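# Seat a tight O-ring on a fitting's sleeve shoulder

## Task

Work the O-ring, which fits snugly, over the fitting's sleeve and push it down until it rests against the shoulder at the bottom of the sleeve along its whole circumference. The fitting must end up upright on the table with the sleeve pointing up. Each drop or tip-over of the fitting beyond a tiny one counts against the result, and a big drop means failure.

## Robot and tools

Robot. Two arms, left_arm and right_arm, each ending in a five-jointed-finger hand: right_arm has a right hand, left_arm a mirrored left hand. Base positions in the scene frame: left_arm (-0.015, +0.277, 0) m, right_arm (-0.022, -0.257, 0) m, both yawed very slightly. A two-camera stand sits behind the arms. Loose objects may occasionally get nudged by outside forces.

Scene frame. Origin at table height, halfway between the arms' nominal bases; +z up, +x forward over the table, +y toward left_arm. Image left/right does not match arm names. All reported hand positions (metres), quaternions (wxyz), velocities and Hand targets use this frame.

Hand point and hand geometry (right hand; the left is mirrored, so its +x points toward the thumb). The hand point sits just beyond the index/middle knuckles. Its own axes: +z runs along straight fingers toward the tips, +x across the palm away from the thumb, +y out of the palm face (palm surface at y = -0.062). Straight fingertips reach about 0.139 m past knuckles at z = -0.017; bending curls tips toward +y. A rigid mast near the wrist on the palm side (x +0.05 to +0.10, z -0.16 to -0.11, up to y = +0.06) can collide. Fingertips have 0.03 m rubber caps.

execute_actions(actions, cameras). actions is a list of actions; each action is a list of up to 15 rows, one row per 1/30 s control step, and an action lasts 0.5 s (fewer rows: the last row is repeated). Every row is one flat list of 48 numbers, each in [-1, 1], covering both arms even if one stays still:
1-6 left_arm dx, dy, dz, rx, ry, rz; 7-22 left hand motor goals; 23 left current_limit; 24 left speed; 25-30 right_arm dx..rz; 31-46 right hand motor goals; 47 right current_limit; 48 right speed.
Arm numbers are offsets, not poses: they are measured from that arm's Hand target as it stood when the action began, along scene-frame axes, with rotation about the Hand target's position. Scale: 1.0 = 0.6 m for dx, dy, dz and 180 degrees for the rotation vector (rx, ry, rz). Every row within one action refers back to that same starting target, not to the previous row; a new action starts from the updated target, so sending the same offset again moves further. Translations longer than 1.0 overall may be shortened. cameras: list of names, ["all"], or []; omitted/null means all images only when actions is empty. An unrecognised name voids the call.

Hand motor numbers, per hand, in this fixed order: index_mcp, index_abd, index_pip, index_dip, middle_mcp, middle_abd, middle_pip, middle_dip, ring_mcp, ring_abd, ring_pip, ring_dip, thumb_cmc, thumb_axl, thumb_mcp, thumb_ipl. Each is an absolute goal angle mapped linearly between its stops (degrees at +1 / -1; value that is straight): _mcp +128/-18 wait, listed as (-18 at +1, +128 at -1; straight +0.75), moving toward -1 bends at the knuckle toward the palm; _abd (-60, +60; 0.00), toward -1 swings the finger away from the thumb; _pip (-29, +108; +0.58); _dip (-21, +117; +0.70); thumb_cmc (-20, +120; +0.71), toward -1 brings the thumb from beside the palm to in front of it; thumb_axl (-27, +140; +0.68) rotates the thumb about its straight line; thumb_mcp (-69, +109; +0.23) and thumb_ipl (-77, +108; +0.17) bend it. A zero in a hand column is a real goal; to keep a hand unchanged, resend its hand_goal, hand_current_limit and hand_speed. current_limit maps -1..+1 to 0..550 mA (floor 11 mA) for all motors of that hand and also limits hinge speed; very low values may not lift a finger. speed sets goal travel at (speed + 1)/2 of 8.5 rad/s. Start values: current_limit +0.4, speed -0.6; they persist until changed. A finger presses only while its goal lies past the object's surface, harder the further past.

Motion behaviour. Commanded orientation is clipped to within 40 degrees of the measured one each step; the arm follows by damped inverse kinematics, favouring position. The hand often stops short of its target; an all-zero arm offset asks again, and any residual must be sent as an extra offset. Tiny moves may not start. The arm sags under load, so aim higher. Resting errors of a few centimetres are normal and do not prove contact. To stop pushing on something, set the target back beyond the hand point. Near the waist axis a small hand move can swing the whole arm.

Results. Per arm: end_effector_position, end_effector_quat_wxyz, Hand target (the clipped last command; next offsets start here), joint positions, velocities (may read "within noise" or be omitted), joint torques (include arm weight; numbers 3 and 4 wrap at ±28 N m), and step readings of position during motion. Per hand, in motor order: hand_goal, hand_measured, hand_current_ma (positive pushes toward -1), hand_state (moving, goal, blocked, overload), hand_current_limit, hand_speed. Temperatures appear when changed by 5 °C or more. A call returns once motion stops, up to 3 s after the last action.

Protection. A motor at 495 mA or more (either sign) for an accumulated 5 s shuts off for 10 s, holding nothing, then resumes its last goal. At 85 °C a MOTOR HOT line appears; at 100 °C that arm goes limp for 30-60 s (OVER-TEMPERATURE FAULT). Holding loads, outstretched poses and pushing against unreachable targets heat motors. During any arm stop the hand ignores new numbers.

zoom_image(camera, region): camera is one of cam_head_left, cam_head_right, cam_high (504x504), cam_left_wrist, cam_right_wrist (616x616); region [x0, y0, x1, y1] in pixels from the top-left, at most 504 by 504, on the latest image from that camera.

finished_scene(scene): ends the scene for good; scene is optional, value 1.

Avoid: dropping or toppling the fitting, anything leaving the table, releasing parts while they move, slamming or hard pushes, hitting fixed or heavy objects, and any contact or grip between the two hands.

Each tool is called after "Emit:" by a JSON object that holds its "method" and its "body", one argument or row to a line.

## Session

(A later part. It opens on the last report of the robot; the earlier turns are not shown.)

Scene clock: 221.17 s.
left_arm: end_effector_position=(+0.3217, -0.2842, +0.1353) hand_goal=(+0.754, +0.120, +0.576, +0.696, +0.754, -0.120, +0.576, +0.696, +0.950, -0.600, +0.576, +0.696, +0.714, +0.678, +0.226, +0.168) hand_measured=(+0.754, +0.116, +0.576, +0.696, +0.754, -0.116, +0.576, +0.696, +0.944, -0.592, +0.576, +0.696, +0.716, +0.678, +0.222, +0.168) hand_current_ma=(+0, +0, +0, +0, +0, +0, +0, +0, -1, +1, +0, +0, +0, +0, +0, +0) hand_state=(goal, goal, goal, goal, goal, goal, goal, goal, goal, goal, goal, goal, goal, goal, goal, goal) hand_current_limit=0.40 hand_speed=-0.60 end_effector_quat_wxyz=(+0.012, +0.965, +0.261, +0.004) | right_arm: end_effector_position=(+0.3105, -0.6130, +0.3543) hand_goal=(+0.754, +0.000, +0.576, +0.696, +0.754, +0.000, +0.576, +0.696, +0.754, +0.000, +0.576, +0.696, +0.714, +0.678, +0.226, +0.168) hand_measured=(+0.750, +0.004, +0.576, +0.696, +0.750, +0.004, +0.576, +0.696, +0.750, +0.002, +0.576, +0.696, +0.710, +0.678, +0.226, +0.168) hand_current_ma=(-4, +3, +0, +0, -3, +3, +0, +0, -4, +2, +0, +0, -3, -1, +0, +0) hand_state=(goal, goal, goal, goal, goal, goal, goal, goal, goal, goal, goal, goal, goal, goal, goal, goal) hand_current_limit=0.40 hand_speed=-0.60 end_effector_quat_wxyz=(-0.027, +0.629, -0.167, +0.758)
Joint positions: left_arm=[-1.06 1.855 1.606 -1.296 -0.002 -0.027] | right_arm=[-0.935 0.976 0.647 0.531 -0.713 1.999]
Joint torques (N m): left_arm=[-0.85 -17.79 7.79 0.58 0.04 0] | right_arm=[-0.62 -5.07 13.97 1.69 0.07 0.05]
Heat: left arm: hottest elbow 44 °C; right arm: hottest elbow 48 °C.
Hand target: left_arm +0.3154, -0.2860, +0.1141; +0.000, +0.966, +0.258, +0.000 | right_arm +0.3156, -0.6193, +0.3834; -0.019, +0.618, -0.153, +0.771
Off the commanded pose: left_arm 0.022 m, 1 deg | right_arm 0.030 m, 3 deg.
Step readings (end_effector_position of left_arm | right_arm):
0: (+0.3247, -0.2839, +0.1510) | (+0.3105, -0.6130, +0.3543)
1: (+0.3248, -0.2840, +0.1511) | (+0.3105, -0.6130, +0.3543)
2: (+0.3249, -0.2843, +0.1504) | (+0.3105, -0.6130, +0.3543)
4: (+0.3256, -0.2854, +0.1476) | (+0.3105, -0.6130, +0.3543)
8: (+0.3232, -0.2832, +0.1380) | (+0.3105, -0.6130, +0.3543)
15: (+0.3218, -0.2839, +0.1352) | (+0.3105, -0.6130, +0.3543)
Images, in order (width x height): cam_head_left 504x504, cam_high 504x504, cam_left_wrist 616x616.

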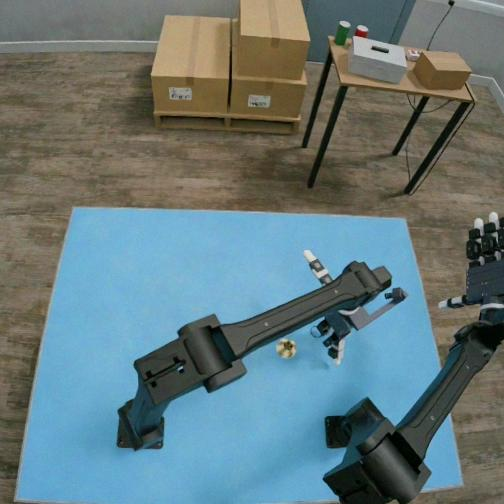

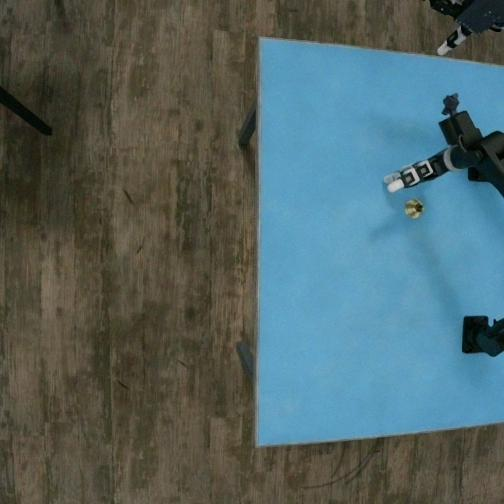

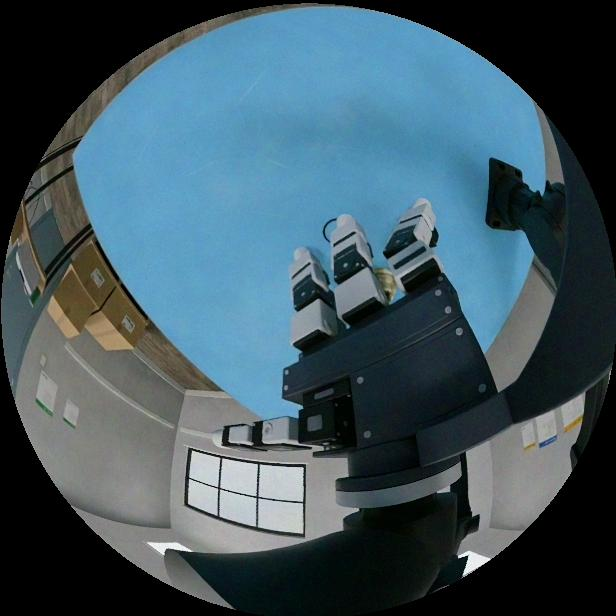

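Emit:
{"method": "execute_actions", "body": {
  "actions": [
    [[-0.0215,-0.002,0.008,0,0,0,0.754,0.12,0.576,0.696,0.754,-0.12,0.576,0.696,0.95,-0.6,0.576,0.696,0.714,0.678,0.226,0.168,0.4,-0.6,0,0,0,0,0,0,0.754,0,0.576,0.696,0.754,0,0.576,0.696,0.754,0,0.576,0.696,0.714,0.678,0.226,0.168,0.4,-0.6]]
  ],
  "cameras": ["cam_head_left","cam_head_right","cam_high","cam_left_wrist"]
}}

Emit:
{"method": "zoom_image", "body": {
  "camera": "cam_left_wrist",
  "region": [270, 190, 370, 290]
}}

Emit:
{"method": "zoom_image", "body": {
  "camera": "cam_head_right",
  "region": [280, 300, 360, 380]
}}

Emit:
{"method": "zoom_image", "body": {
  "camera": "cam_head_left",
  "region": [280, 300, 360, 380]
}}

Scene clock: 239.03 s.
left_arm: end_effector_position=(+0.3067, -0.2897, +0.1319) hand_goal=(+0.754, +0.120, +0.576, +0.696, +0.754, -0.120, +0.576, +0.696, +0.950, -0.600, +0.576, +0.696, +0.714, +0.678, +0.226, +0.168) hand_measured=(+0.754, +0.116, +0.576, +0.696, +0.754, -0.116, +0.576, +0.696, +0.944, -0.592, +0.576, +0.696, +0.716, +0.678, +0.222, +0.168) hand_current_ma=(+0, +0, +0, +0, +0, +0, +0, +0, -1, +1, +0, +0, +0, +0, +0, +0) hand_state=(goal, goal, goal, goal, goal, goal, goal, goal, goal, goal, goal, goal, goal, goal, goal, goal) hand_current_limit=0.40 hand_speed=-0.60 end_effector_quat_wxyz=(+0.009, +0.967, +0.255, +0.003) | right_arm: end_effector_position=(+0.3105, -0.6130, +0.3543) hand_goal=(+0.754, +0.000, +0.576, +0.696, +0.754, +0.000, +0.576, +0.696, +0.754, +0.000, +0.576, +0.696, +0.714, +0.678, +0.226, +0.168) hand_measured=(+0.750, +0.004, +0.576, +0.696, +0.750, +0.004, +0.576, +0.696, +0.750, +0.002, +0.576, +0.696, +0.710, +0.678, +0.226, +0.168) hand_current_ma=(-4, +3, +0, +0, -3, +3, +0, +0, -4, +2, +0, +0, -3, -1, +0, +0) hand_state=(goal, goal, goal, goal, goal, goal, goal, goal, goal, goal, goal, goal, goal, goal, goal, goal) hand_current_limit=0.40 hand_speed=-0.60 end_effector_quat_wxyz=(-0.027, +0.629, -0.167, +0.758)
Joint positions: left_arm=[-1.086 1.855 1.599 -1.296 -0.001 -0.041] | right_arm=[-0.935 0.976 0.647 0.531 -0.713 1.999]
Joint torques (N m): left_arm=[-0.56 -18.9 7.57 0.32 0.04 -0.08] | right_arm=[-0.67 -5.01 13.97 1.7 0.07 0.05]
Heat: left arm: hottest elbow 44 °C; right arm: hottest elbow 48 °C.
Hand target: left_arm +0.3026, -0.2871, +0.1189; +0.000, +0.966, +0.258, +0.000 | right_arm +0.3156, -0.6193, +0.3834; -0.019, +0.618, -0.153, +0.771
Off the commanded pose: left_arm 0.014 m, 1 deg | right_arm 0.030 m, 3 deg.
Step readings (end_effector_position of left_arm | right_arm):
0: (+0.3217, -0.2842, +0.1353) | (+0.3105, -0.6130, +0.3543)
1: (+0.3217, -0.2842, +0.1353) | (+0.3105, -0.6130, +0.3543)
2: (+0.3213, -0.2844, +0.1353) | (+0.3105, -0.6130, +0.3543)
4: (+0.3199, -0.2852, +0.1353) | (+0.3105, -0.6130, +0.3543)
8: (+0.3133, -0.2876, +0.1337) | (+0.3105, -0.6130, +0.3543)
15: (+0.3066, -0.2898, +0.1319) | (+0.3105, -0.6130, +0.3543)
Images, in order (width x height): cam_head_left 504x504, cam_head_right 504x504, cam_high 504x504, cam_left_wrist 616x616.

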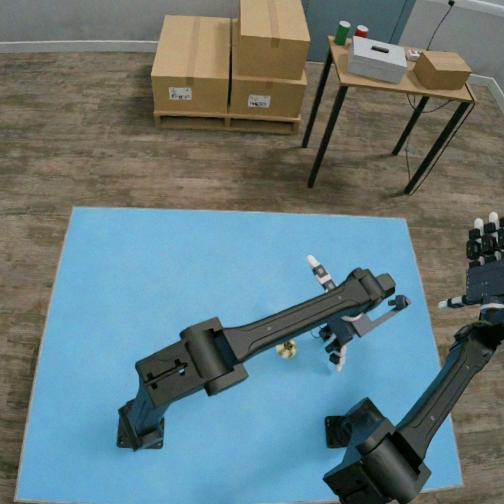

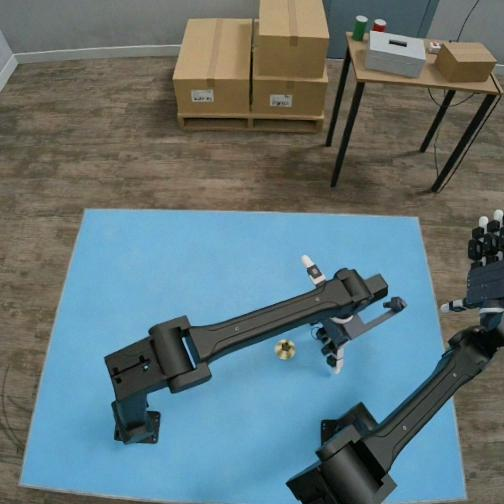

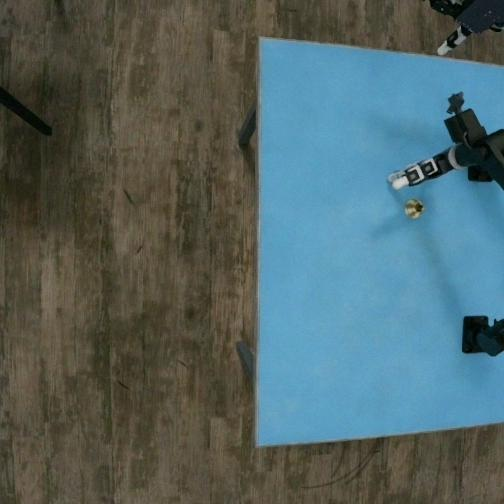

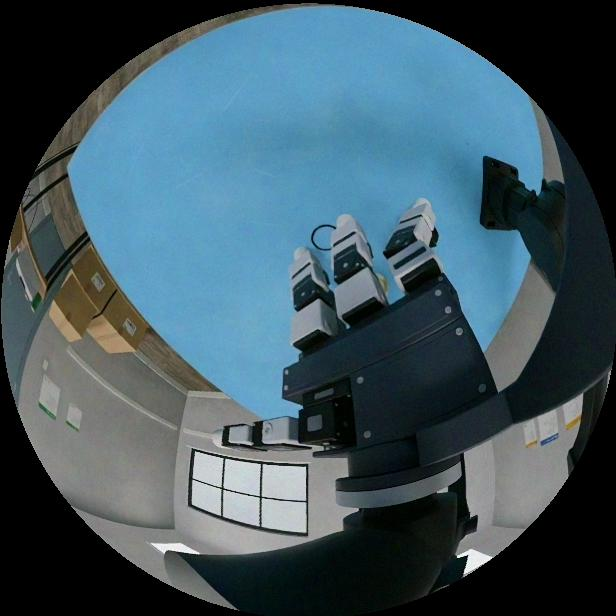

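Scaled by 5.040 from the camera's 616x616 image, which has a finer 880x880 frame.

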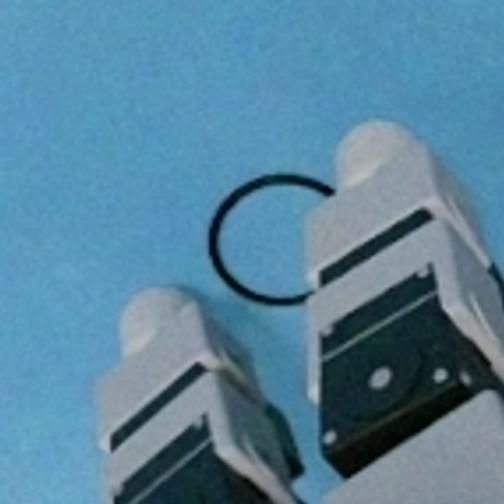

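Scaled by 6.300.

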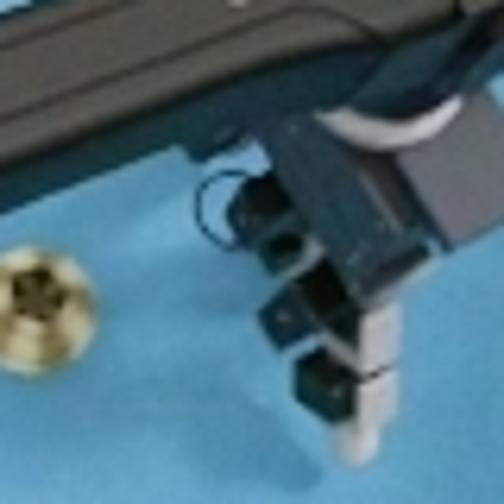

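Scaled by 6.300.

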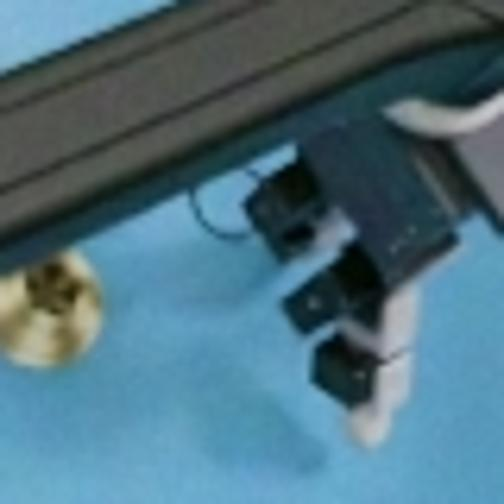

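Emit:
{"method": "execute_actions", "body": {
  "actions": [
    [[0.01,0.006,-0.02,0,0,0,0.754,0.12,0.576,0.696,0.754,-0.12,0.576,0.696,0.95,-0.6,0.576,0.696,0.714,0.678,0.226,0.168,0.4,-0.6,0,0,0,0,0,0,0.754,0,0.576,0.696,0.754,0,0.576,0.696,0.754,0,0.576,0.696,0.714,0.678,0.226,0.168,0.4,-0.6]]
  ],
  "cameras": ["cam_left_wrist"]
}}

Emit:
{"method": "zoom_image", "body": {
  "camera": "cam_left_wrist",
  "region": [270, 190, 370, 290]
}}

Scene clock: 251.13 s.
left_arm: end_effector_position=(+0.3062, -0.2886, +0.1250) hand_goal=(+0.754, +0.120, +0.576, +0.696, +0.754, -0.120, +0.576, +0.696, +0.950, -0.600, +0.576, +0.696, +0.714, +0.678, +0.226, +0.168) hand_measured=(+0.754, +0.116, +0.576, +0.696, +0.752, -0.118, +0.576, +0.696, +0.944, -0.592, +0.576, +0.696, +0.716, +0.678, +0.222, +0.168) hand_current_ma=(+0, +0, +0, +0, +0, +0, +0, +0, -1, +1, +0, +0, +0, +0, +0, +0) hand_state=(goal, goal, goal, goal, goal, goal, goal, goal, goal, goal, goal, goal, goal, goal, goal, goal) hand_current_limit=0.40 hand_speed=-0.60 end_effector_quat_wxyz=(+0.010, +0.967, +0.256, +0.003) | right_arm: end_effector_position=(+0.3105, -0.6130, +0.3543) hand_goal=(+0.754, +0.000, +0.576, +0.696, +0.754, +0.000, +0.576, +0.696, +0.754, +0.000, +0.576, +0.696, +0.714, +0.678, +0.226, +0.168) hand_measured=(+0.750, +0.004, +0.576, +0.696, +0.750, +0.004, +0.576, +0.696, +0.750, +0.002, +0.576, +0.696, +0.710, +0.678, +0.226, +0.168) hand_current_ma=(-4, +3, +0, +0, -3, +3, +0, +0, -4, +2, +0, +0, -3, -1, +0, +0) hand_state=(goal, goal, goal, goal, goal, goal, goal, goal, goal, goal, goal, goal, goal, goal, goal, goal) hand_current_limit=0.40 hand_speed=-0.60 end_effector_quat_wxyz=(-0.027, +0.629, -0.167, +0.758)
Joint positions: left_arm=[-1.086 1.855 1.579 -1.274 -0.001 -0.041] | right_arm=[-0.935 0.976 0.647 0.531 -0.713 1.999]
Joint torques (N m): left_arm=[0.79 -17.49 7.42 0.57 0.04 0.05] | right_arm=[-0.62 -5.07 13.97 1.69 0.07 0.06]
Heat: left arm: hottest elbow 43 °C; right arm: hottest elbow 48 °C.
Hand target: left_arm +0.3086, -0.2834, +0.1068; +0.000, +0.966, +0.259, +0.000 | right_arm +0.3156, -0.6193, +0.3834; -0.019, +0.618, -0.153, +0.771
Off the commanded pose: left_arm 0.019 m, 1 deg | right_arm 0.030 m, 3 deg.
Step readings (end_effector_position of left_arm | right_arm):
0: (+0.3067, -0.2897, +0.1319) | (+0.3105, -0.6130, +0.3543)
1: (+0.3067, -0.2897, +0.1319) | (+0.3105, -0.6130, +0.3543)
2: (+0.3067, -0.2896, +0.1315) | (+0.3105, -0.6130, +0.3543)
4: (+0.3067, -0.2895, +0.1297) | (+0.3105, -0.6130, +0.3543)
8: (+0.3058, -0.2878, +0.1248) | (+0.3105, -0.6130, +0.3543)
15: (+0.3062, -0.2886, +0.1250) | (+0.3105, -0.6130, +0.3543)
Images, in order (width x height): cam_left_wrist 616x616.

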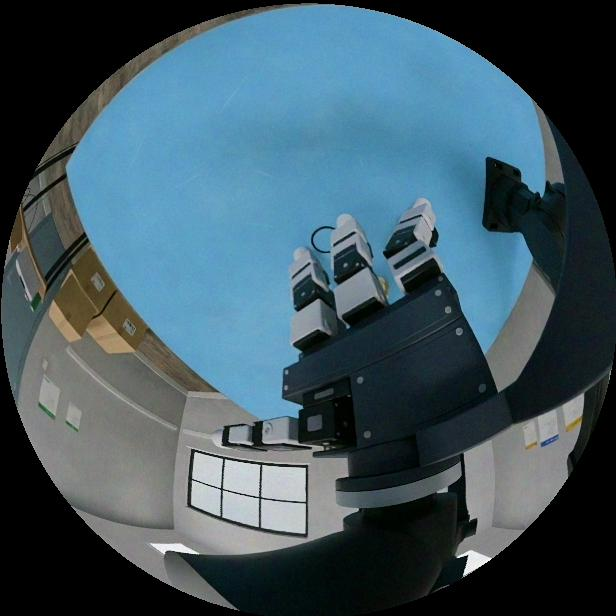

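Scaled by 5.040 from the camera's 616x616 image, which has a finer 880x880 frame.

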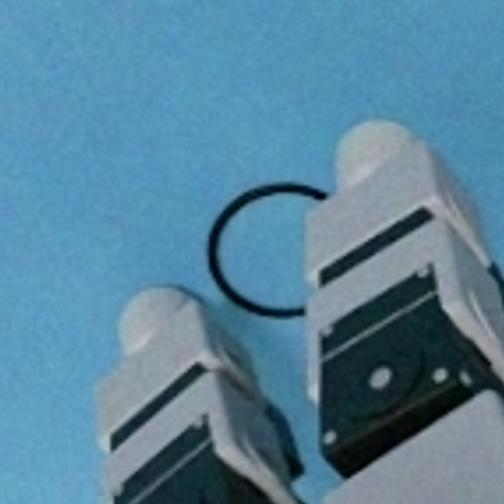

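Emit:
{"method": "execute_actions", "body": {
  "actions": [
    [[-0.0017,0.0185,-0.004,0,0,0,0.754,0.12,0.576,0.696,0.754,-0.12,0.576,0.696,0.95,-0.6,0.576,0.696,0.714,0.678,0.226,0.168,0.4,-0.6,0,0,0,0,0,0,0.754,0,0.576,0.696,0.754,0,0.576,0.696,0.754,0,0.576,0.696,0.714,0.678,0.226,0.168,0.4,-0.6]]
  ],
  "cameras": ["cam_left_wrist","cam_head_right"]
}}

Emit:
{"method": "zoom_image", "body": {
  "camera": "cam_left_wrist",
  "region": [270, 190, 370, 290]
}}

Emit:
{"method": "zoom_image", "body": {
  "camera": "cam_head_right",
  "region": [280, 300, 360, 380]
}}

Scene clock: 278.67 s.
left_arm: end_effector_position=(+0.3052, -0.2835, +0.1247) hand_goal=(+0.754, +0.120, +0.576, +0.696, +0.754, -0.120, +0.576, +0.696, +0.950, -0.600, +0.576, +0.696, +0.714, +0.678, +0.226, +0.168) hand_measured=(+0.754, +0.116, +0.576, +0.696, +0.742, -0.126, +0.568, +0.694, +0.944, -0.592, +0.576, +0.696, +0.716, +0.678, +0.222, +0.168) hand_current_ma=(+0, +0, +0, +0, -3, -1, -1, +0, -1, +1, +0, +0, +0, +0, +0, +0) hand_state=(goal, goal, goal, goal, goal, goal, goal, goal, goal, goal, goal, goal, goal, goal, goal, goal) hand_current_limit=0.40 hand_speed=-0.60 end_effector_quat_wxyz=(+0.016, +0.966, +0.257, +0.003) | right_arm: end_effector_position=(+0.3105, -0.6130, +0.3543) hand_goal=(+0.754, +0.000, +0.576, +0.696, +0.754, +0.000, +0.576, +0.696, +0.754, +0.000, +0.576, +0.696, +0.714, +0.678, +0.226, +0.168) hand_measured=(+0.750, +0.004, +0.576, +0.696, +0.750, +0.004, +0.576, +0.696, +0.750, +0.002, +0.576, +0.696, +0.710, +0.678, +0.226, +0.168) hand_current_ma=(-4, +3, +0, +0, -3, +3, +0, +0, -4, +2, +0, +0, -3, -1, +0, +0) hand_state=(goal, goal, goal, goal, goal, goal, goal, goal, goal, goal, goal, goal, goal, goal, goal, goal) hand_current_limit=0.40 hand_speed=-0.60 end_effector_quat_wxyz=(-0.027, +0.629, -0.167, +0.758)
Joint positions: left_arm=[-1.083 1.837 1.548 -1.25 0 -0.041] | right_arm=[-0.935 0.976 0.647 0.531 -0.713 1.999]
Joint torques (N m): left_arm=[0.91 -18.08 6.71 0.29 -0.03 0.14] | right_arm=[-0.62 -5.07 13.97 1.69 0.07 0.05]
Motor temperatures (°C): left_arm=[34 40 41 33 30 30] | right_arm=[34 33 49 34 32 32]
Heat: left arm: hottest elbow 41 °C; right arm: hottest elbow 49 °C.
Hand target: left_arm +0.3075, -0.2724, +0.1047; +0.000, +0.966, +0.258, +0.000 | right_arm +0.3156, -0.6193, +0.3834; -0.019, +0.618, -0.153, +0.771
Off the commanded pose: left_arm 0.023 m, 2 deg | right_arm 0.030 m, 3 deg.
Step readings (end_effector_position of left_arm | right_arm):
0: (+0.3062, -0.2886, +0.1250) | (+0.3105, -0.6130, +0.3543)
1: (+0.3062, -0.2887, +0.1251) | (+0.3105, -0.6130, +0.3543)
2: (+0.3060, -0.2883, +0.1240) | (+0.3105, -0.6130, +0.3543)
4: (+0.3061, -0.2872, +0.1245) | (+0.3105, -0.6130, +0.3543)
8: (+0.3052, -0.2840, +0.1245) | (+0.3105, -0.6130, +0.3543)
15: (+0.3052, -0.2835, +0.1246) | (+0.3105, -0.6130, +0.3543)
Images, in order (width x height): cam_head_right 504x504, cam_left_wrist 616x616.

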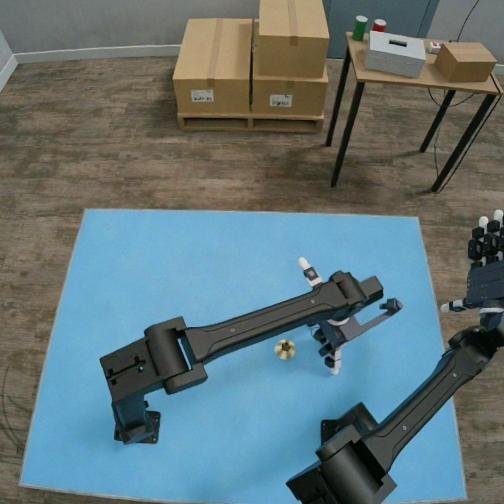

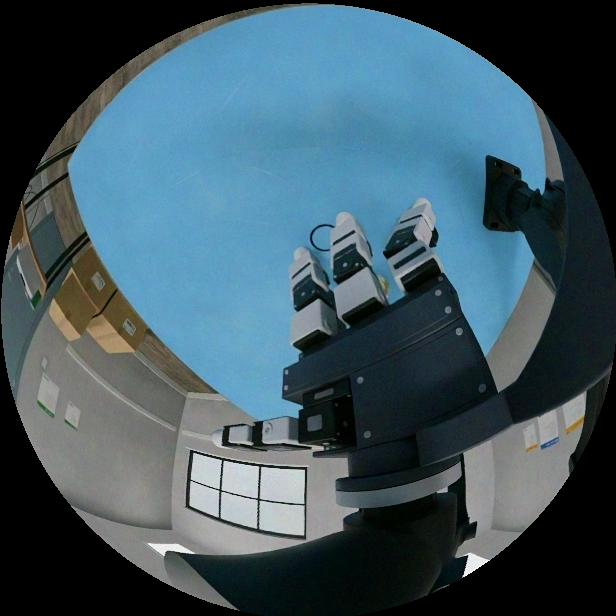

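Scaled by 5.040 from the camera's 616x616 image, which has a finer 880x880 frame.

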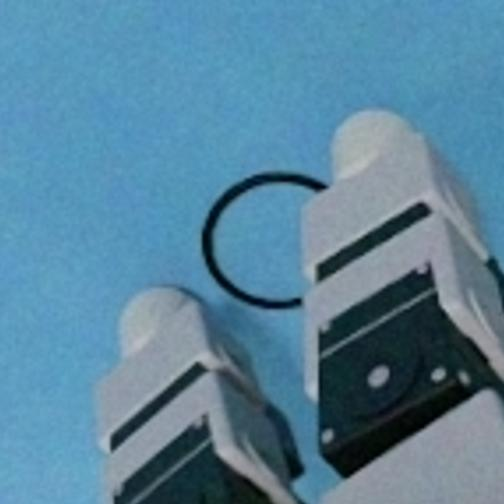

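Scaled by 6.300.

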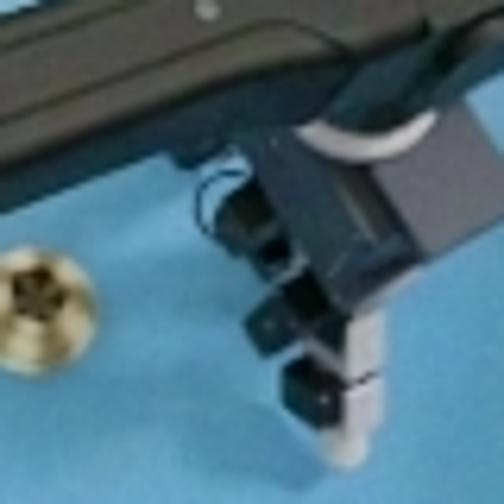

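Emit:
{"method": "execute_actions", "body": {
  "actions": [
    [[0.002,0.013,0.008,0,0,0,0.754,0.12,0.576,0.696,0.754,-0.12,0.576,0.696,0.95,-0.6,0.576,0.696,0.714,0.678,0.226,0.168,0.4,-0.6,0,0,0,0,0,0,0.754,0,0.576,0.696,0.754,0,0.576,0.696,0.754,0,0.576,0.696,0.714,0.678,0.226,0.168,0.4,-0.6]]
  ],
  "cameras": ["cam_left_wrist"]
}}

Emit:
{"method": "zoom_image", "body": {
  "camera": "cam_left_wrist",
  "region": [270, 190, 370, 290]
}}

Scene clock: 292.93 s.
left_arm: end_effector_position=(+0.3043, -0.2783, +0.1244) hand_goal=(+0.754, +0.120, +0.576, +0.696, +0.754, -0.120, +0.576, +0.696, +0.950, -0.600, +0.576, +0.696, +0.714, +0.678, +0.226, +0.168) hand_measured=(+0.750, +0.116, +0.574, +0.696, +0.732, -0.132, +0.562, +0.690, +0.944, -0.592, +0.576, +0.696, +0.716, +0.678, +0.222, +0.168) hand_current_ma=(+0, +0, +0, +0, -9, -2, -4, -1, -1, +1, +0, +0, +0, +0, +0, +0) hand_state=(goal, goal, goal, goal, blocked, goal, goal, goal, goal, goal, goal, goal, goal, goal, goal, goal) hand_current_limit=0.40 hand_speed=-0.60 end_effector_quat_wxyz=(+0.015, +0.967, +0.256, +0.001) | right_arm: end_effector_position=(+0.3105, -0.6130, +0.3543) hand_goal=(+0.754, +0.000, +0.576, +0.696, +0.754, +0.000, +0.576, +0.696, +0.754, +0.000, +0.576, +0.696, +0.714, +0.678, +0.226, +0.168) hand_measured=(+0.750, +0.004, +0.576, +0.696, +0.750, +0.004, +0.576, +0.696, +0.750, +0.002, +0.576, +0.696, +0.710, +0.678, +0.226, +0.168) hand_current_ma=(-4, +3, +0, +0, -3, +3, +0, +0, -4, +2, +0, +0, -3, -1, +0, +0) hand_state=(goal, goal, goal, goal, goal, goal, goal, goal, goal, goal, goal, goal, goal, goal, goal, goal) hand_current_limit=0.40 hand_speed=-0.60 end_effector_quat_wxyz=(-0.027, +0.629, -0.167, +0.758)
Joint positions: left_arm=[-1.078 1.826 1.533 -1.248 0.004 -0.034] | right_arm=[-0.935 0.976 0.647 0.531 -0.713 1.999]
Joint torques (N m): left_arm=[1.49 -18.67 6.65 0.06 -0.17 0.13] | right_arm=[-0.67 -5.07 13.97 1.7 0.07 0.05]
Heat: left arm: hottest shoulder 41 °C; right arm: hottest elbow 49 °C.
Hand target: left_arm +0.3087, -0.2646, +0.1095; +0.000, +0.966, +0.258, +0.000 | right_arm +0.3156, -0.6193, +0.3834; -0.019, +0.618, -0.153, +0.771
Off the commanded pose: left_arm 0.021 m, 2 deg | right_arm 0.030 m, 3 deg.
Step readings (end_effector_position of left_arm | right_arm):
0: (+0.3052, -0.2835, +0.1247) | (+0.3105, -0.6130, +0.3543)
1: (+0.3052, -0.2835, +0.1247) | (+0.3105, -0.6130, +0.3543)
2: (+0.3052, -0.2831, +0.1246) | (+0.3105, -0.6130, +0.3543)
4: (+0.3049, -0.2817, +0.1247) | (+0.3105, -0.6130, +0.3543)
8: (+0.3045, -0.2785, +0.1243) | (+0.3105, -0.6130, +0.3543)
15: (+0.3043, -0.2783, +0.1242) | (+0.3105, -0.6130, +0.3543)
Images, in order (width x height): cam_left_wrist 616x616.

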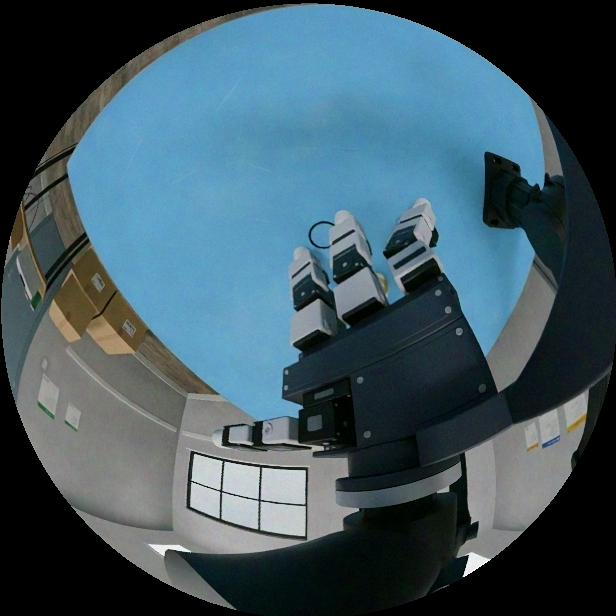

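Scaled by 5.040 from the camera's 616x616 image, which has a finer 880x880 frame.

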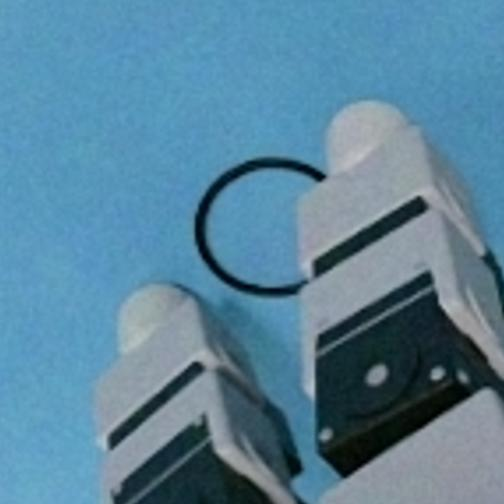

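Emit:
{"method": "execute_actions", "body": {
  "actions": [
    [[0.002,0.008,0.014,0,0,0,0.754,0.12,0.576,0.696,0.754,-0.12,0.576,0.696,0.95,-0.6,0.576,0.696,0.714,0.678,0.226,0.168,0.4,-0.6,0,0,0,0,0,0,0.754,0,0.576,0.696,0.754,0,0.576,0.696,0.754,0,0.576,0.696,0.714,0.678,0.226,0.168,0.4,-0.6]]
  ],
  "cameras": ["cam_left_wrist"]
}}

Emit:
{"method": "zoom_image", "body": {
  "camera": "cam_left_wrist",
  "region": [270, 190, 370, 290]
}}

Scene clock: 302.03 s.
left_arm: end_effector_position=(+0.3090, -0.2726, +0.1252) hand_goal=(+0.754, +0.120, +0.576, +0.696, +0.754, -0.120, +0.576, +0.696, +0.950, -0.600, +0.576, +0.696, +0.714, +0.678, +0.226, +0.168) hand_measured=(+0.750, +0.116, +0.574, +0.696, +0.740, -0.130, +0.566, +0.690, +0.946, -0.592, +0.576, +0.696, +0.716, +0.678, +0.222, +0.168) hand_current_ma=(+0, +0, +0, +0, -4, -2, -2, -1, -1, +1, +0, +0, +0, +0, +0, +0) hand_state=(goal, goal, goal, goal, goal, goal, goal, goal, goal, goal, goal, goal, goal, goal, goal, goal) hand_current_limit=0.40 hand_speed=-0.60 end_effector_quat_wxyz=(+0.014, +0.966, +0.258, +0.001) | right_arm: end_effector_position=(+0.3105, -0.6130, +0.3543) hand_goal=(+0.754, +0.000, +0.576, +0.696, +0.754, +0.000, +0.576, +0.696, +0.754, +0.000, +0.576, +0.696, +0.714, +0.678, +0.226, +0.168) hand_measured=(+0.750, +0.004, +0.576, +0.696, +0.750, +0.004, +0.576, +0.696, +0.750, +0.002, +0.576, +0.696, +0.710, +0.678, +0.226, +0.168) hand_current_ma=(-4, +3, +0, +0, -3, +3, +0, +0, -4, +2, +0, +0, -3, -1, +0, +0) hand_state=(goal, goal, goal, goal, goal, goal, goal, goal, goal, goal, goal, goal, goal, goal, goal, goal) hand_current_limit=0.40 hand_speed=-0.60 end_effector_quat_wxyz=(-0.027, +0.629, -0.167, +0.758)
Joint positions: left_arm=[-1.067 1.819 1.525 -1.248 0.004 -0.028] | right_arm=[-0.935 0.976 0.647 0.531 -0.713 1.999]
Joint torques (N m): left_arm=[0.85 -19.25 7.25 -0.43 -0.16 0.13] | right_arm=[-0.62 -5.07 13.97 1.7 0.07 0.06]
Heat: left arm: hottest elbow 41 °C; right arm: hottest elbow 49 °C.
Hand target: left_arm +0.3098, -0.2598, +0.1178; +0.000, +0.966, +0.258, +0.000 | right_arm +0.3156, -0.6193, +0.3834; -0.019, +0.618, -0.153, +0.771
Off the commanded pose: left_arm 0.015 m, 2 deg | right_arm 0.030 m, 3 deg.
Step readings (end_effector_position of left_arm | right_arm):
0: (+0.3043, -0.2783, +0.1244) | (+0.3105, -0.6130, +0.3543)
1: (+0.3043, -0.2783, +0.1244) | (+0.3105, -0.6130, +0.3543)
2: (+0.3044, -0.2782, +0.1247) | (+0.3105, -0.6130, +0.3543)
4: (+0.3049, -0.2776, +0.1250) | (+0.3105, -0.6130, +0.3543)
8: (+0.3068, -0.2743, +0.1250) | (+0.3105, -0.6130, +0.3543)
15: (+0.3090, -0.2725, +0.1252) | (+0.3105, -0.6130, +0.3543)
Images, in order (width x height): cam_left_wrist 616x616.

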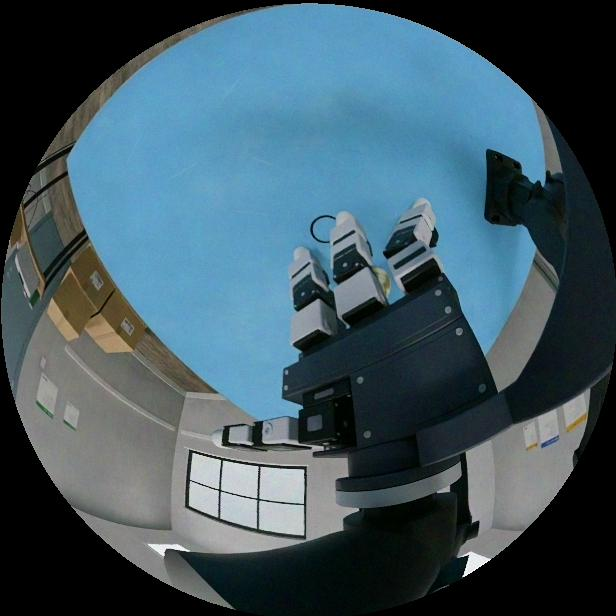

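Scaled by 5.040 from the camera's 616x616 image, which has a finer 880x880 frame.

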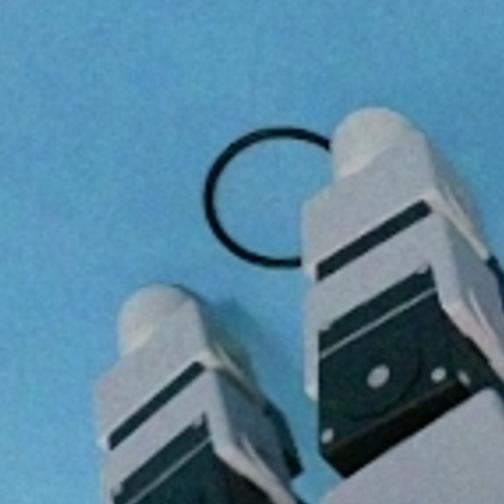

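Emit:
{"method": "execute_actions", "body": {
  "actions": [
    [[0,0,0,0,0,0,0.754,0.0,0.576,0.696,0.754,0.0,0.576,0.696,0.95,-0.6,0.576,0.696,0.714,0.678,0.226,0.168,0.4,-0.9,0,0,0,0,0,0,0.754,0,0.576,0.696,0.754,0,0.576,0.696,0.754,0,0.576,0.696,0.714,0.678,0.226,0.168,0.4,-0.6]]
  ],
  "cameras": ["cam_left_wrist"]
}}

Emit:
{"method": "zoom_image", "body": {
  "camera": "cam_left_wrist",
  "region": [270, 190, 370, 290]
}}

Scene clock: 314.70 s.
left_arm: end_effector_position=(+0.3090, -0.2726, +0.1259) hand_goal=(+0.754, +0.000, +0.576, +0.696, +0.754, +0.000, +0.576, +0.696, +0.950, -0.600, +0.576, +0.696, +0.714, +0.678, +0.226, +0.168) hand_measured=(+0.750, +0.004, +0.574, +0.696, +0.746, -0.030, +0.570, +0.692, +0.946, -0.592, +0.576, +0.696, +0.716, +0.678, +0.222, +0.168) hand_current_ma=(+0, +0, +0, +0, -1, -12, -1, +0, -1, +1, +0, +0, +0, +0, +0, +0) hand_state=(goal, goal, goal, goal, goal, blocked, goal, goal, goal, goal, goal, goal, goal, goal, goal, goal) hand_current_limit=0.40 hand_speed=-0.90 end_effector_quat_wxyz=(+0.015, +0.966, +0.258, +0.001) | right_arm: end_effector_position=(+0.3105, -0.6130, +0.3543) hand_goal=(+0.754, +0.000, +0.576, +0.696, +0.754, +0.000, +0.576, +0.696, +0.754, +0.000, +0.576, +0.696, +0.714, +0.678, +0.226, +0.168) hand_measured=(+0.750, +0.004, +0.576, +0.696, +0.750, +0.004, +0.576, +0.696, +0.750, +0.002, +0.576, +0.696, +0.710, +0.678, +0.226, +0.168) hand_current_ma=(-4, +3, +0, +0, -3, +3, +0, +0, -4, +2, +0, +0, -3, -1, +0, +0) hand_state=(goal, goal, goal, goal, goal, goal, goal, goal, goal, goal, goal, goal, goal, goal, goal, goal) hand_current_limit=0.40 hand_speed=-0.60 end_effector_quat_wxyz=(-0.027, +0.629, -0.167, +0.758)
Joint positions: left_arm=[-1.067 1.818 1.525 -1.248 0.004 -0.027] | right_arm=[-0.935 0.976 0.647 0.531 -0.713 1.999]
Joint torques (N m): left_arm=[1.32 -19.02 7.31 -0.5 -0.16 0.14] | right_arm=[-0.67 -5.01 13.97 1.69 0.07 0.05]
Heat: left arm: hottest shoulder 41 °C; right arm: hottest elbow 49 °C.
Hand target: left_arm +0.3098, -0.2598, +0.1176; +0.000, +0.966, +0.258, +0.000 | right_arm +0.3156, -0.6193, +0.3834; -0.019, +0.618, -0.153, +0.771
Off the commanded pose: left_arm 0.015 m, 2 deg | right_arm 0.030 m, 3 deg.
Step readings (end_effector_position of left_arm | right_arm):
0: (+0.3090, -0.2726, +0.1252) | (+0.3105, -0.6130, +0.3543)
1: (+0.3090, -0.2726, +0.1252) | (+0.3105, -0.6130, +0.3543)
2: (+0.3090, -0.2726, +0.1252) | (+0.3105, -0.6130, +0.3543)
4: (+0.3090, -0.2726, +0.1254) | (+0.3105, -0.6130, +0.3543)
8: (+0.3090, -0.2726, +0.1259) | (+0.3105, -0.6130, +0.3543)
15: (+0.3090, -0.2726, +0.1259) | (+0.3105, -0.6130, +0.3543)
Images, in order (width x height): cam_left_wrist 616x616.

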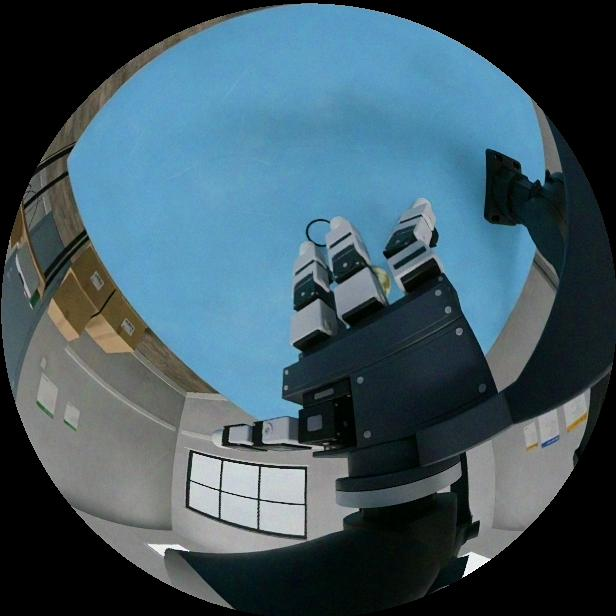

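Scaled by 5.040 from the camera's 616x616 image, which has a finer 880x880 frame.

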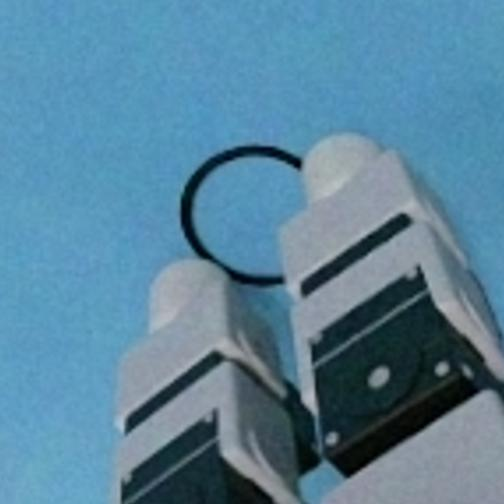

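Emit:
{"method": "execute_actions", "body": {
  "actions": [
    [[0,0,0,0,0,0,0.754,-0.1,0.576,0.696,0.754,0.1,0.576,0.696,0.95,-0.6,0.576,0.696,0.714,0.678,0.226,0.168,0.4,-0.9,0,0,0,0,0,0,0.754,0,0.576,0.696,0.754,0,0.576,0.696,0.754,0,0.576,0.696,0.714,0.678,0.226,0.168,0.4,-0.6]]
  ],
  "cameras": ["cam_left_wrist"]
}}

Emit:
{"method": "zoom_image", "body": {
  "camera": "cam_left_wrist",
  "region": [270, 190, 370, 290]
}}

Scene clock: 327.70 s.
left_arm: end_effector_position=(+0.3095, -0.2723, +0.1262) hand_goal=(+0.754, -0.100, +0.576, +0.696, +0.754, +0.100, +0.576, +0.696, +0.950, -0.600, +0.576, +0.696, +0.714, +0.678, +0.226, +0.168) hand_measured=(+0.750, -0.088, +0.574, +0.696, +0.750, +0.086, +0.572, +0.694, +0.946, -0.592, +0.576, +0.696, +0.716, +0.678, +0.222, +0.168) hand_current_ma=(+0, +2, +0, +0, -1, -3, +0, +0, -1, +1, +0, +0, +0, +0, +0, +0) hand_state=(goal, goal, goal, goal, goal, goal, goal, goal, goal, goal, goal, goal, goal, goal, goal, goal) hand_current_limit=0.40 hand_speed=-0.90 end_effector_quat_wxyz=(+0.015, +0.966, +0.258, +0.002) | right_arm: end_effector_position=(+0.3105, -0.6130, +0.3543) hand_goal=(+0.754, +0.000, +0.576, +0.696, +0.754, +0.000, +0.576, +0.696, +0.754, +0.000, +0.576, +0.696, +0.714, +0.678, +0.226, +0.168) hand_measured=(+0.750, +0.004, +0.576, +0.696, +0.750, +0.004, +0.576, +0.696, +0.750, +0.002, +0.576, +0.696, +0.710, +0.678, +0.226, +0.168) hand_current_ma=(-4, +3, +0, +0, -3, +3, +0, +0, -4, +2, +0, +0, -3, -1, +0, +0) hand_state=(goal, goal, goal, goal, goal, goal, goal, goal, goal, goal, goal, goal, goal, goal, goal, goal) hand_current_limit=0.40 hand_speed=-0.60 end_effector_quat_wxyz=(-0.027, +0.629, -0.167, +0.758)
Joint positions: left_arm=[-1.067 1.817 1.525 -1.248 0.002 -0.027] | right_arm=[-0.935 0.976 0.647 0.531 -0.713 1.999]
Joint torques (N m): left_arm=[0.91 -19.19 7.3 -0.55 -0.09 0.12] | right_arm=[-0.62 -5.01 13.97 1.7 0.07 0.06]
Heat: left arm: hottest shoulder 41 °C; right arm: hottest elbow 50 °C.
Hand target: left_arm +0.3100, -0.2597, +0.1178; +0.000, +0.966, +0.258, +0.000 | right_arm +0.3156, -0.6193, +0.3834; -0.019, +0.618, -0.153, +0.771
Off the commanded pose: left_arm 0.015 m, 2 deg | right_arm 0.030 m, 3 deg.
Step readings (end_effector_position of left_arm | right_arm):
0: (+0.3090, -0.2726, +0.1259) | (+0.3105, -0.6130, +0.3543)
1: (+0.3090, -0.2726, +0.1259) | (+0.3105, -0.6130, +0.3543)
2: (+0.3090, -0.2726, +0.1259) | (+0.3105, -0.6130, +0.3543)
4: (+0.3090, -0.2726, +0.1261) | (+0.3105, -0.6130, +0.3543)
8: (+0.3090, -0.2726, +0.1261) | (+0.3105, -0.6130, +0.3543)
15: (+0.3095, -0.2723, +0.1262) | (+0.3105, -0.6130, +0.3543)
Images, in order (width x height): cam_left_wrist 616x616.

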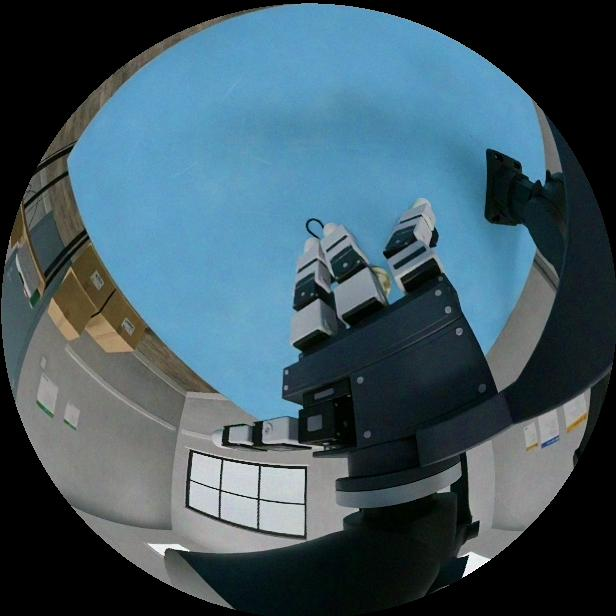

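Scaled by 5.040 from the camera's 616x616 image, which has a finer 880x880 frame.

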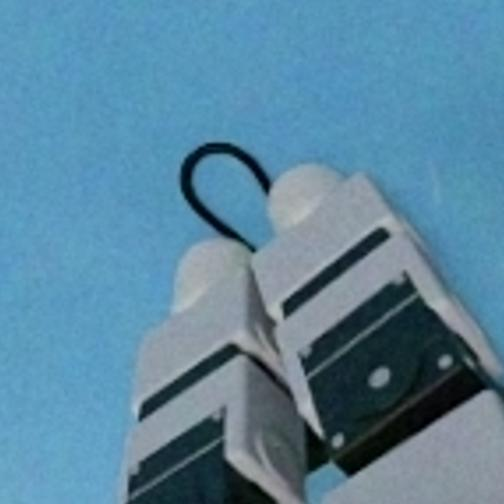

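Emit:
{"method": "execute_actions", "body": {
  "actions": [
    [[0,0,0.05,0,0,0,0.754,-0.14,0.576,0.696,0.754,0.14,0.576,0.696,0.95,-0.6,0.576,0.696,0.714,0.678,0.226,0.168,0.4,-0.9,0,0,0,0,0,0,0.754,0,0.576,0.696,0.754,0,0.576,0.696,0.754,0,0.576,0.696,0.714,0.678,0.226,0.168,0.4,-0.6]]
  ],
  "cameras": ["cam_left_wrist","cam_head_right"]
}}

Emit:
{"method": "zoom_image", "body": {
  "camera": "cam_left_wrist",
  "region": [270, 190, 370, 290]
}}

Scene clock: 345.50 s.
left_arm: end_effector_position=(+0.3015, -0.2566, +0.1345) hand_goal=(+0.754, -0.140, +0.576, +0.696, +0.754, +0.140, +0.576, +0.696, +0.950, -0.600, +0.576, +0.696, +0.714, +0.678, +0.226, +0.168) hand_measured=(+0.750, -0.096, +0.574, +0.696, +0.750, +0.096, +0.572, +0.694, +0.946, -0.592, +0.576, +0.696, +0.716, +0.678, +0.222, +0.168) hand_current_ma=(+0, +25, +0, +0, -1, -26, +0, +0, -1, +1, +0, +0, +0, +0, +0, +0) hand_state=(goal, blocked, goal, goal, goal, blocked, goal, goal, goal, goal, goal, goal, goal, goal, goal, goal) hand_current_limit=0.40 hand_speed=-0.90 end_effector_quat_wxyz=(-0.008, +0.966, +0.258, -0.003) | right_arm: end_effector_position=(+0.3105, -0.6130, +0.3543) hand_goal=(+0.754, +0.000, +0.576, +0.696, +0.754, +0.000, +0.576, +0.696, +0.754, +0.000, +0.576, +0.696, +0.714, +0.678, +0.226, +0.168) hand_measured=(+0.750, +0.004, +0.576, +0.696, +0.750, +0.004, +0.576, +0.696, +0.750, +0.002, +0.576, +0.696, +0.710, +0.678, +0.226, +0.168) hand_current_ma=(-4, +3, +0, +0, -3, +3, +0, +0, -4, +2, +0, +0, -3, -1, +0, +0) hand_state=(goal, goal, goal, goal, goal, goal, goal, goal, goal, goal, goal, goal, goal, goal, goal, goal) hand_current_limit=0.40 hand_speed=-0.60 end_effector_quat_wxyz=(-0.027, +0.629, -0.167, +0.758)
Joint positions: left_arm=[-1.066 1.794 1.525 -1.32 0.001 -0.027] | right_arm=[-0.935 0.976 0.647 0.531 -0.713 1.999]
Joint torques (N m): left_arm=[1.14 -18.43 11.08 -0.58 -0.07 0.15] | right_arm=[-0.67 -5.07 13.97 1.69 0.07 0.06]
Heat: left arm: hottest shoulder 41 °C; right arm: hottest elbow 50 °C.
Hand target: left_arm +0.3099, -0.2598, +0.1478; +0.000, +0.966, +0.258, +0.000 | right_arm +0.3156, -0.6193, +0.3834; -0.019, +0.618, -0.153, +0.771
Off the commanded pose: left_arm 0.016 m, 1 deg | right_arm 0.030 m, 3 deg.
Step readings (end_effector_position of left_arm | right_arm):
0: (+0.3095, -0.2723, +0.1262) | (+0.3105, -0.6130, +0.3543)
1: (+0.3094, -0.2722, +0.1261) | (+0.3105, -0.6130, +0.3543)
2: (+0.3088, -0.2710, +0.1256) | (+0.3105, -0.6130, +0.3543)
4: (+0.3063, -0.2663, +0.1251) | (+0.3105, -0.6130, +0.3543)
8: (+0.3027, -0.2595, +0.1281) | (+0.3105, -0.6130, +0.3543)
15: (+0.3016, -0.2569, +0.1345) | (+0.3105, -0.6130, +0.3543)
Images, in order (width x height): cam_head_right 504x504, cam_left_wrist 616x616.

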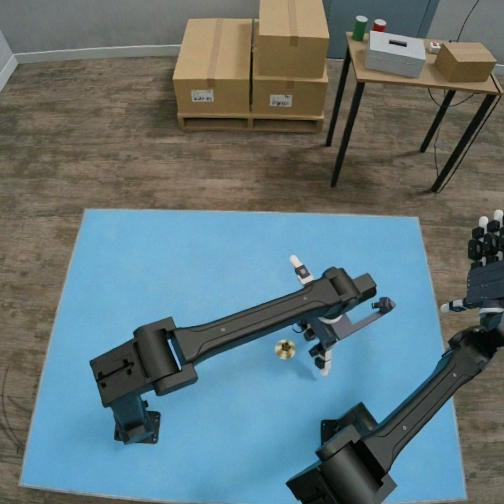

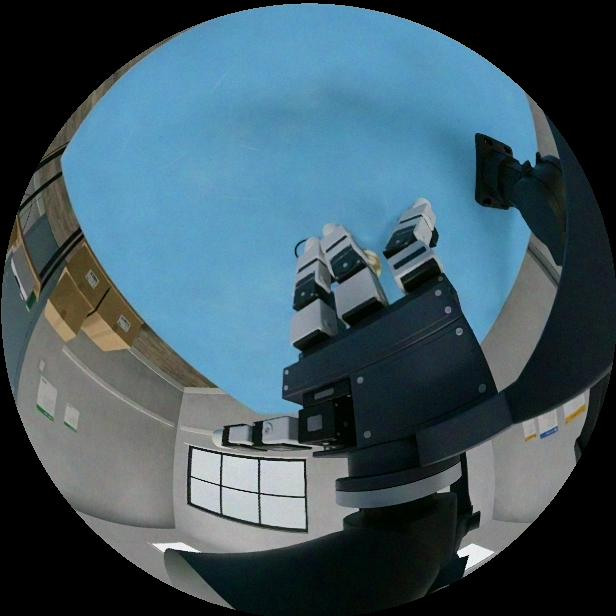

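Scaled by 5.040 from the camera's 616x616 image, which has a finer 880x880 frame.

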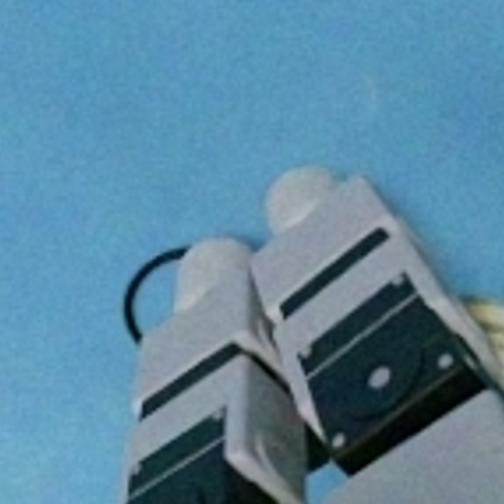

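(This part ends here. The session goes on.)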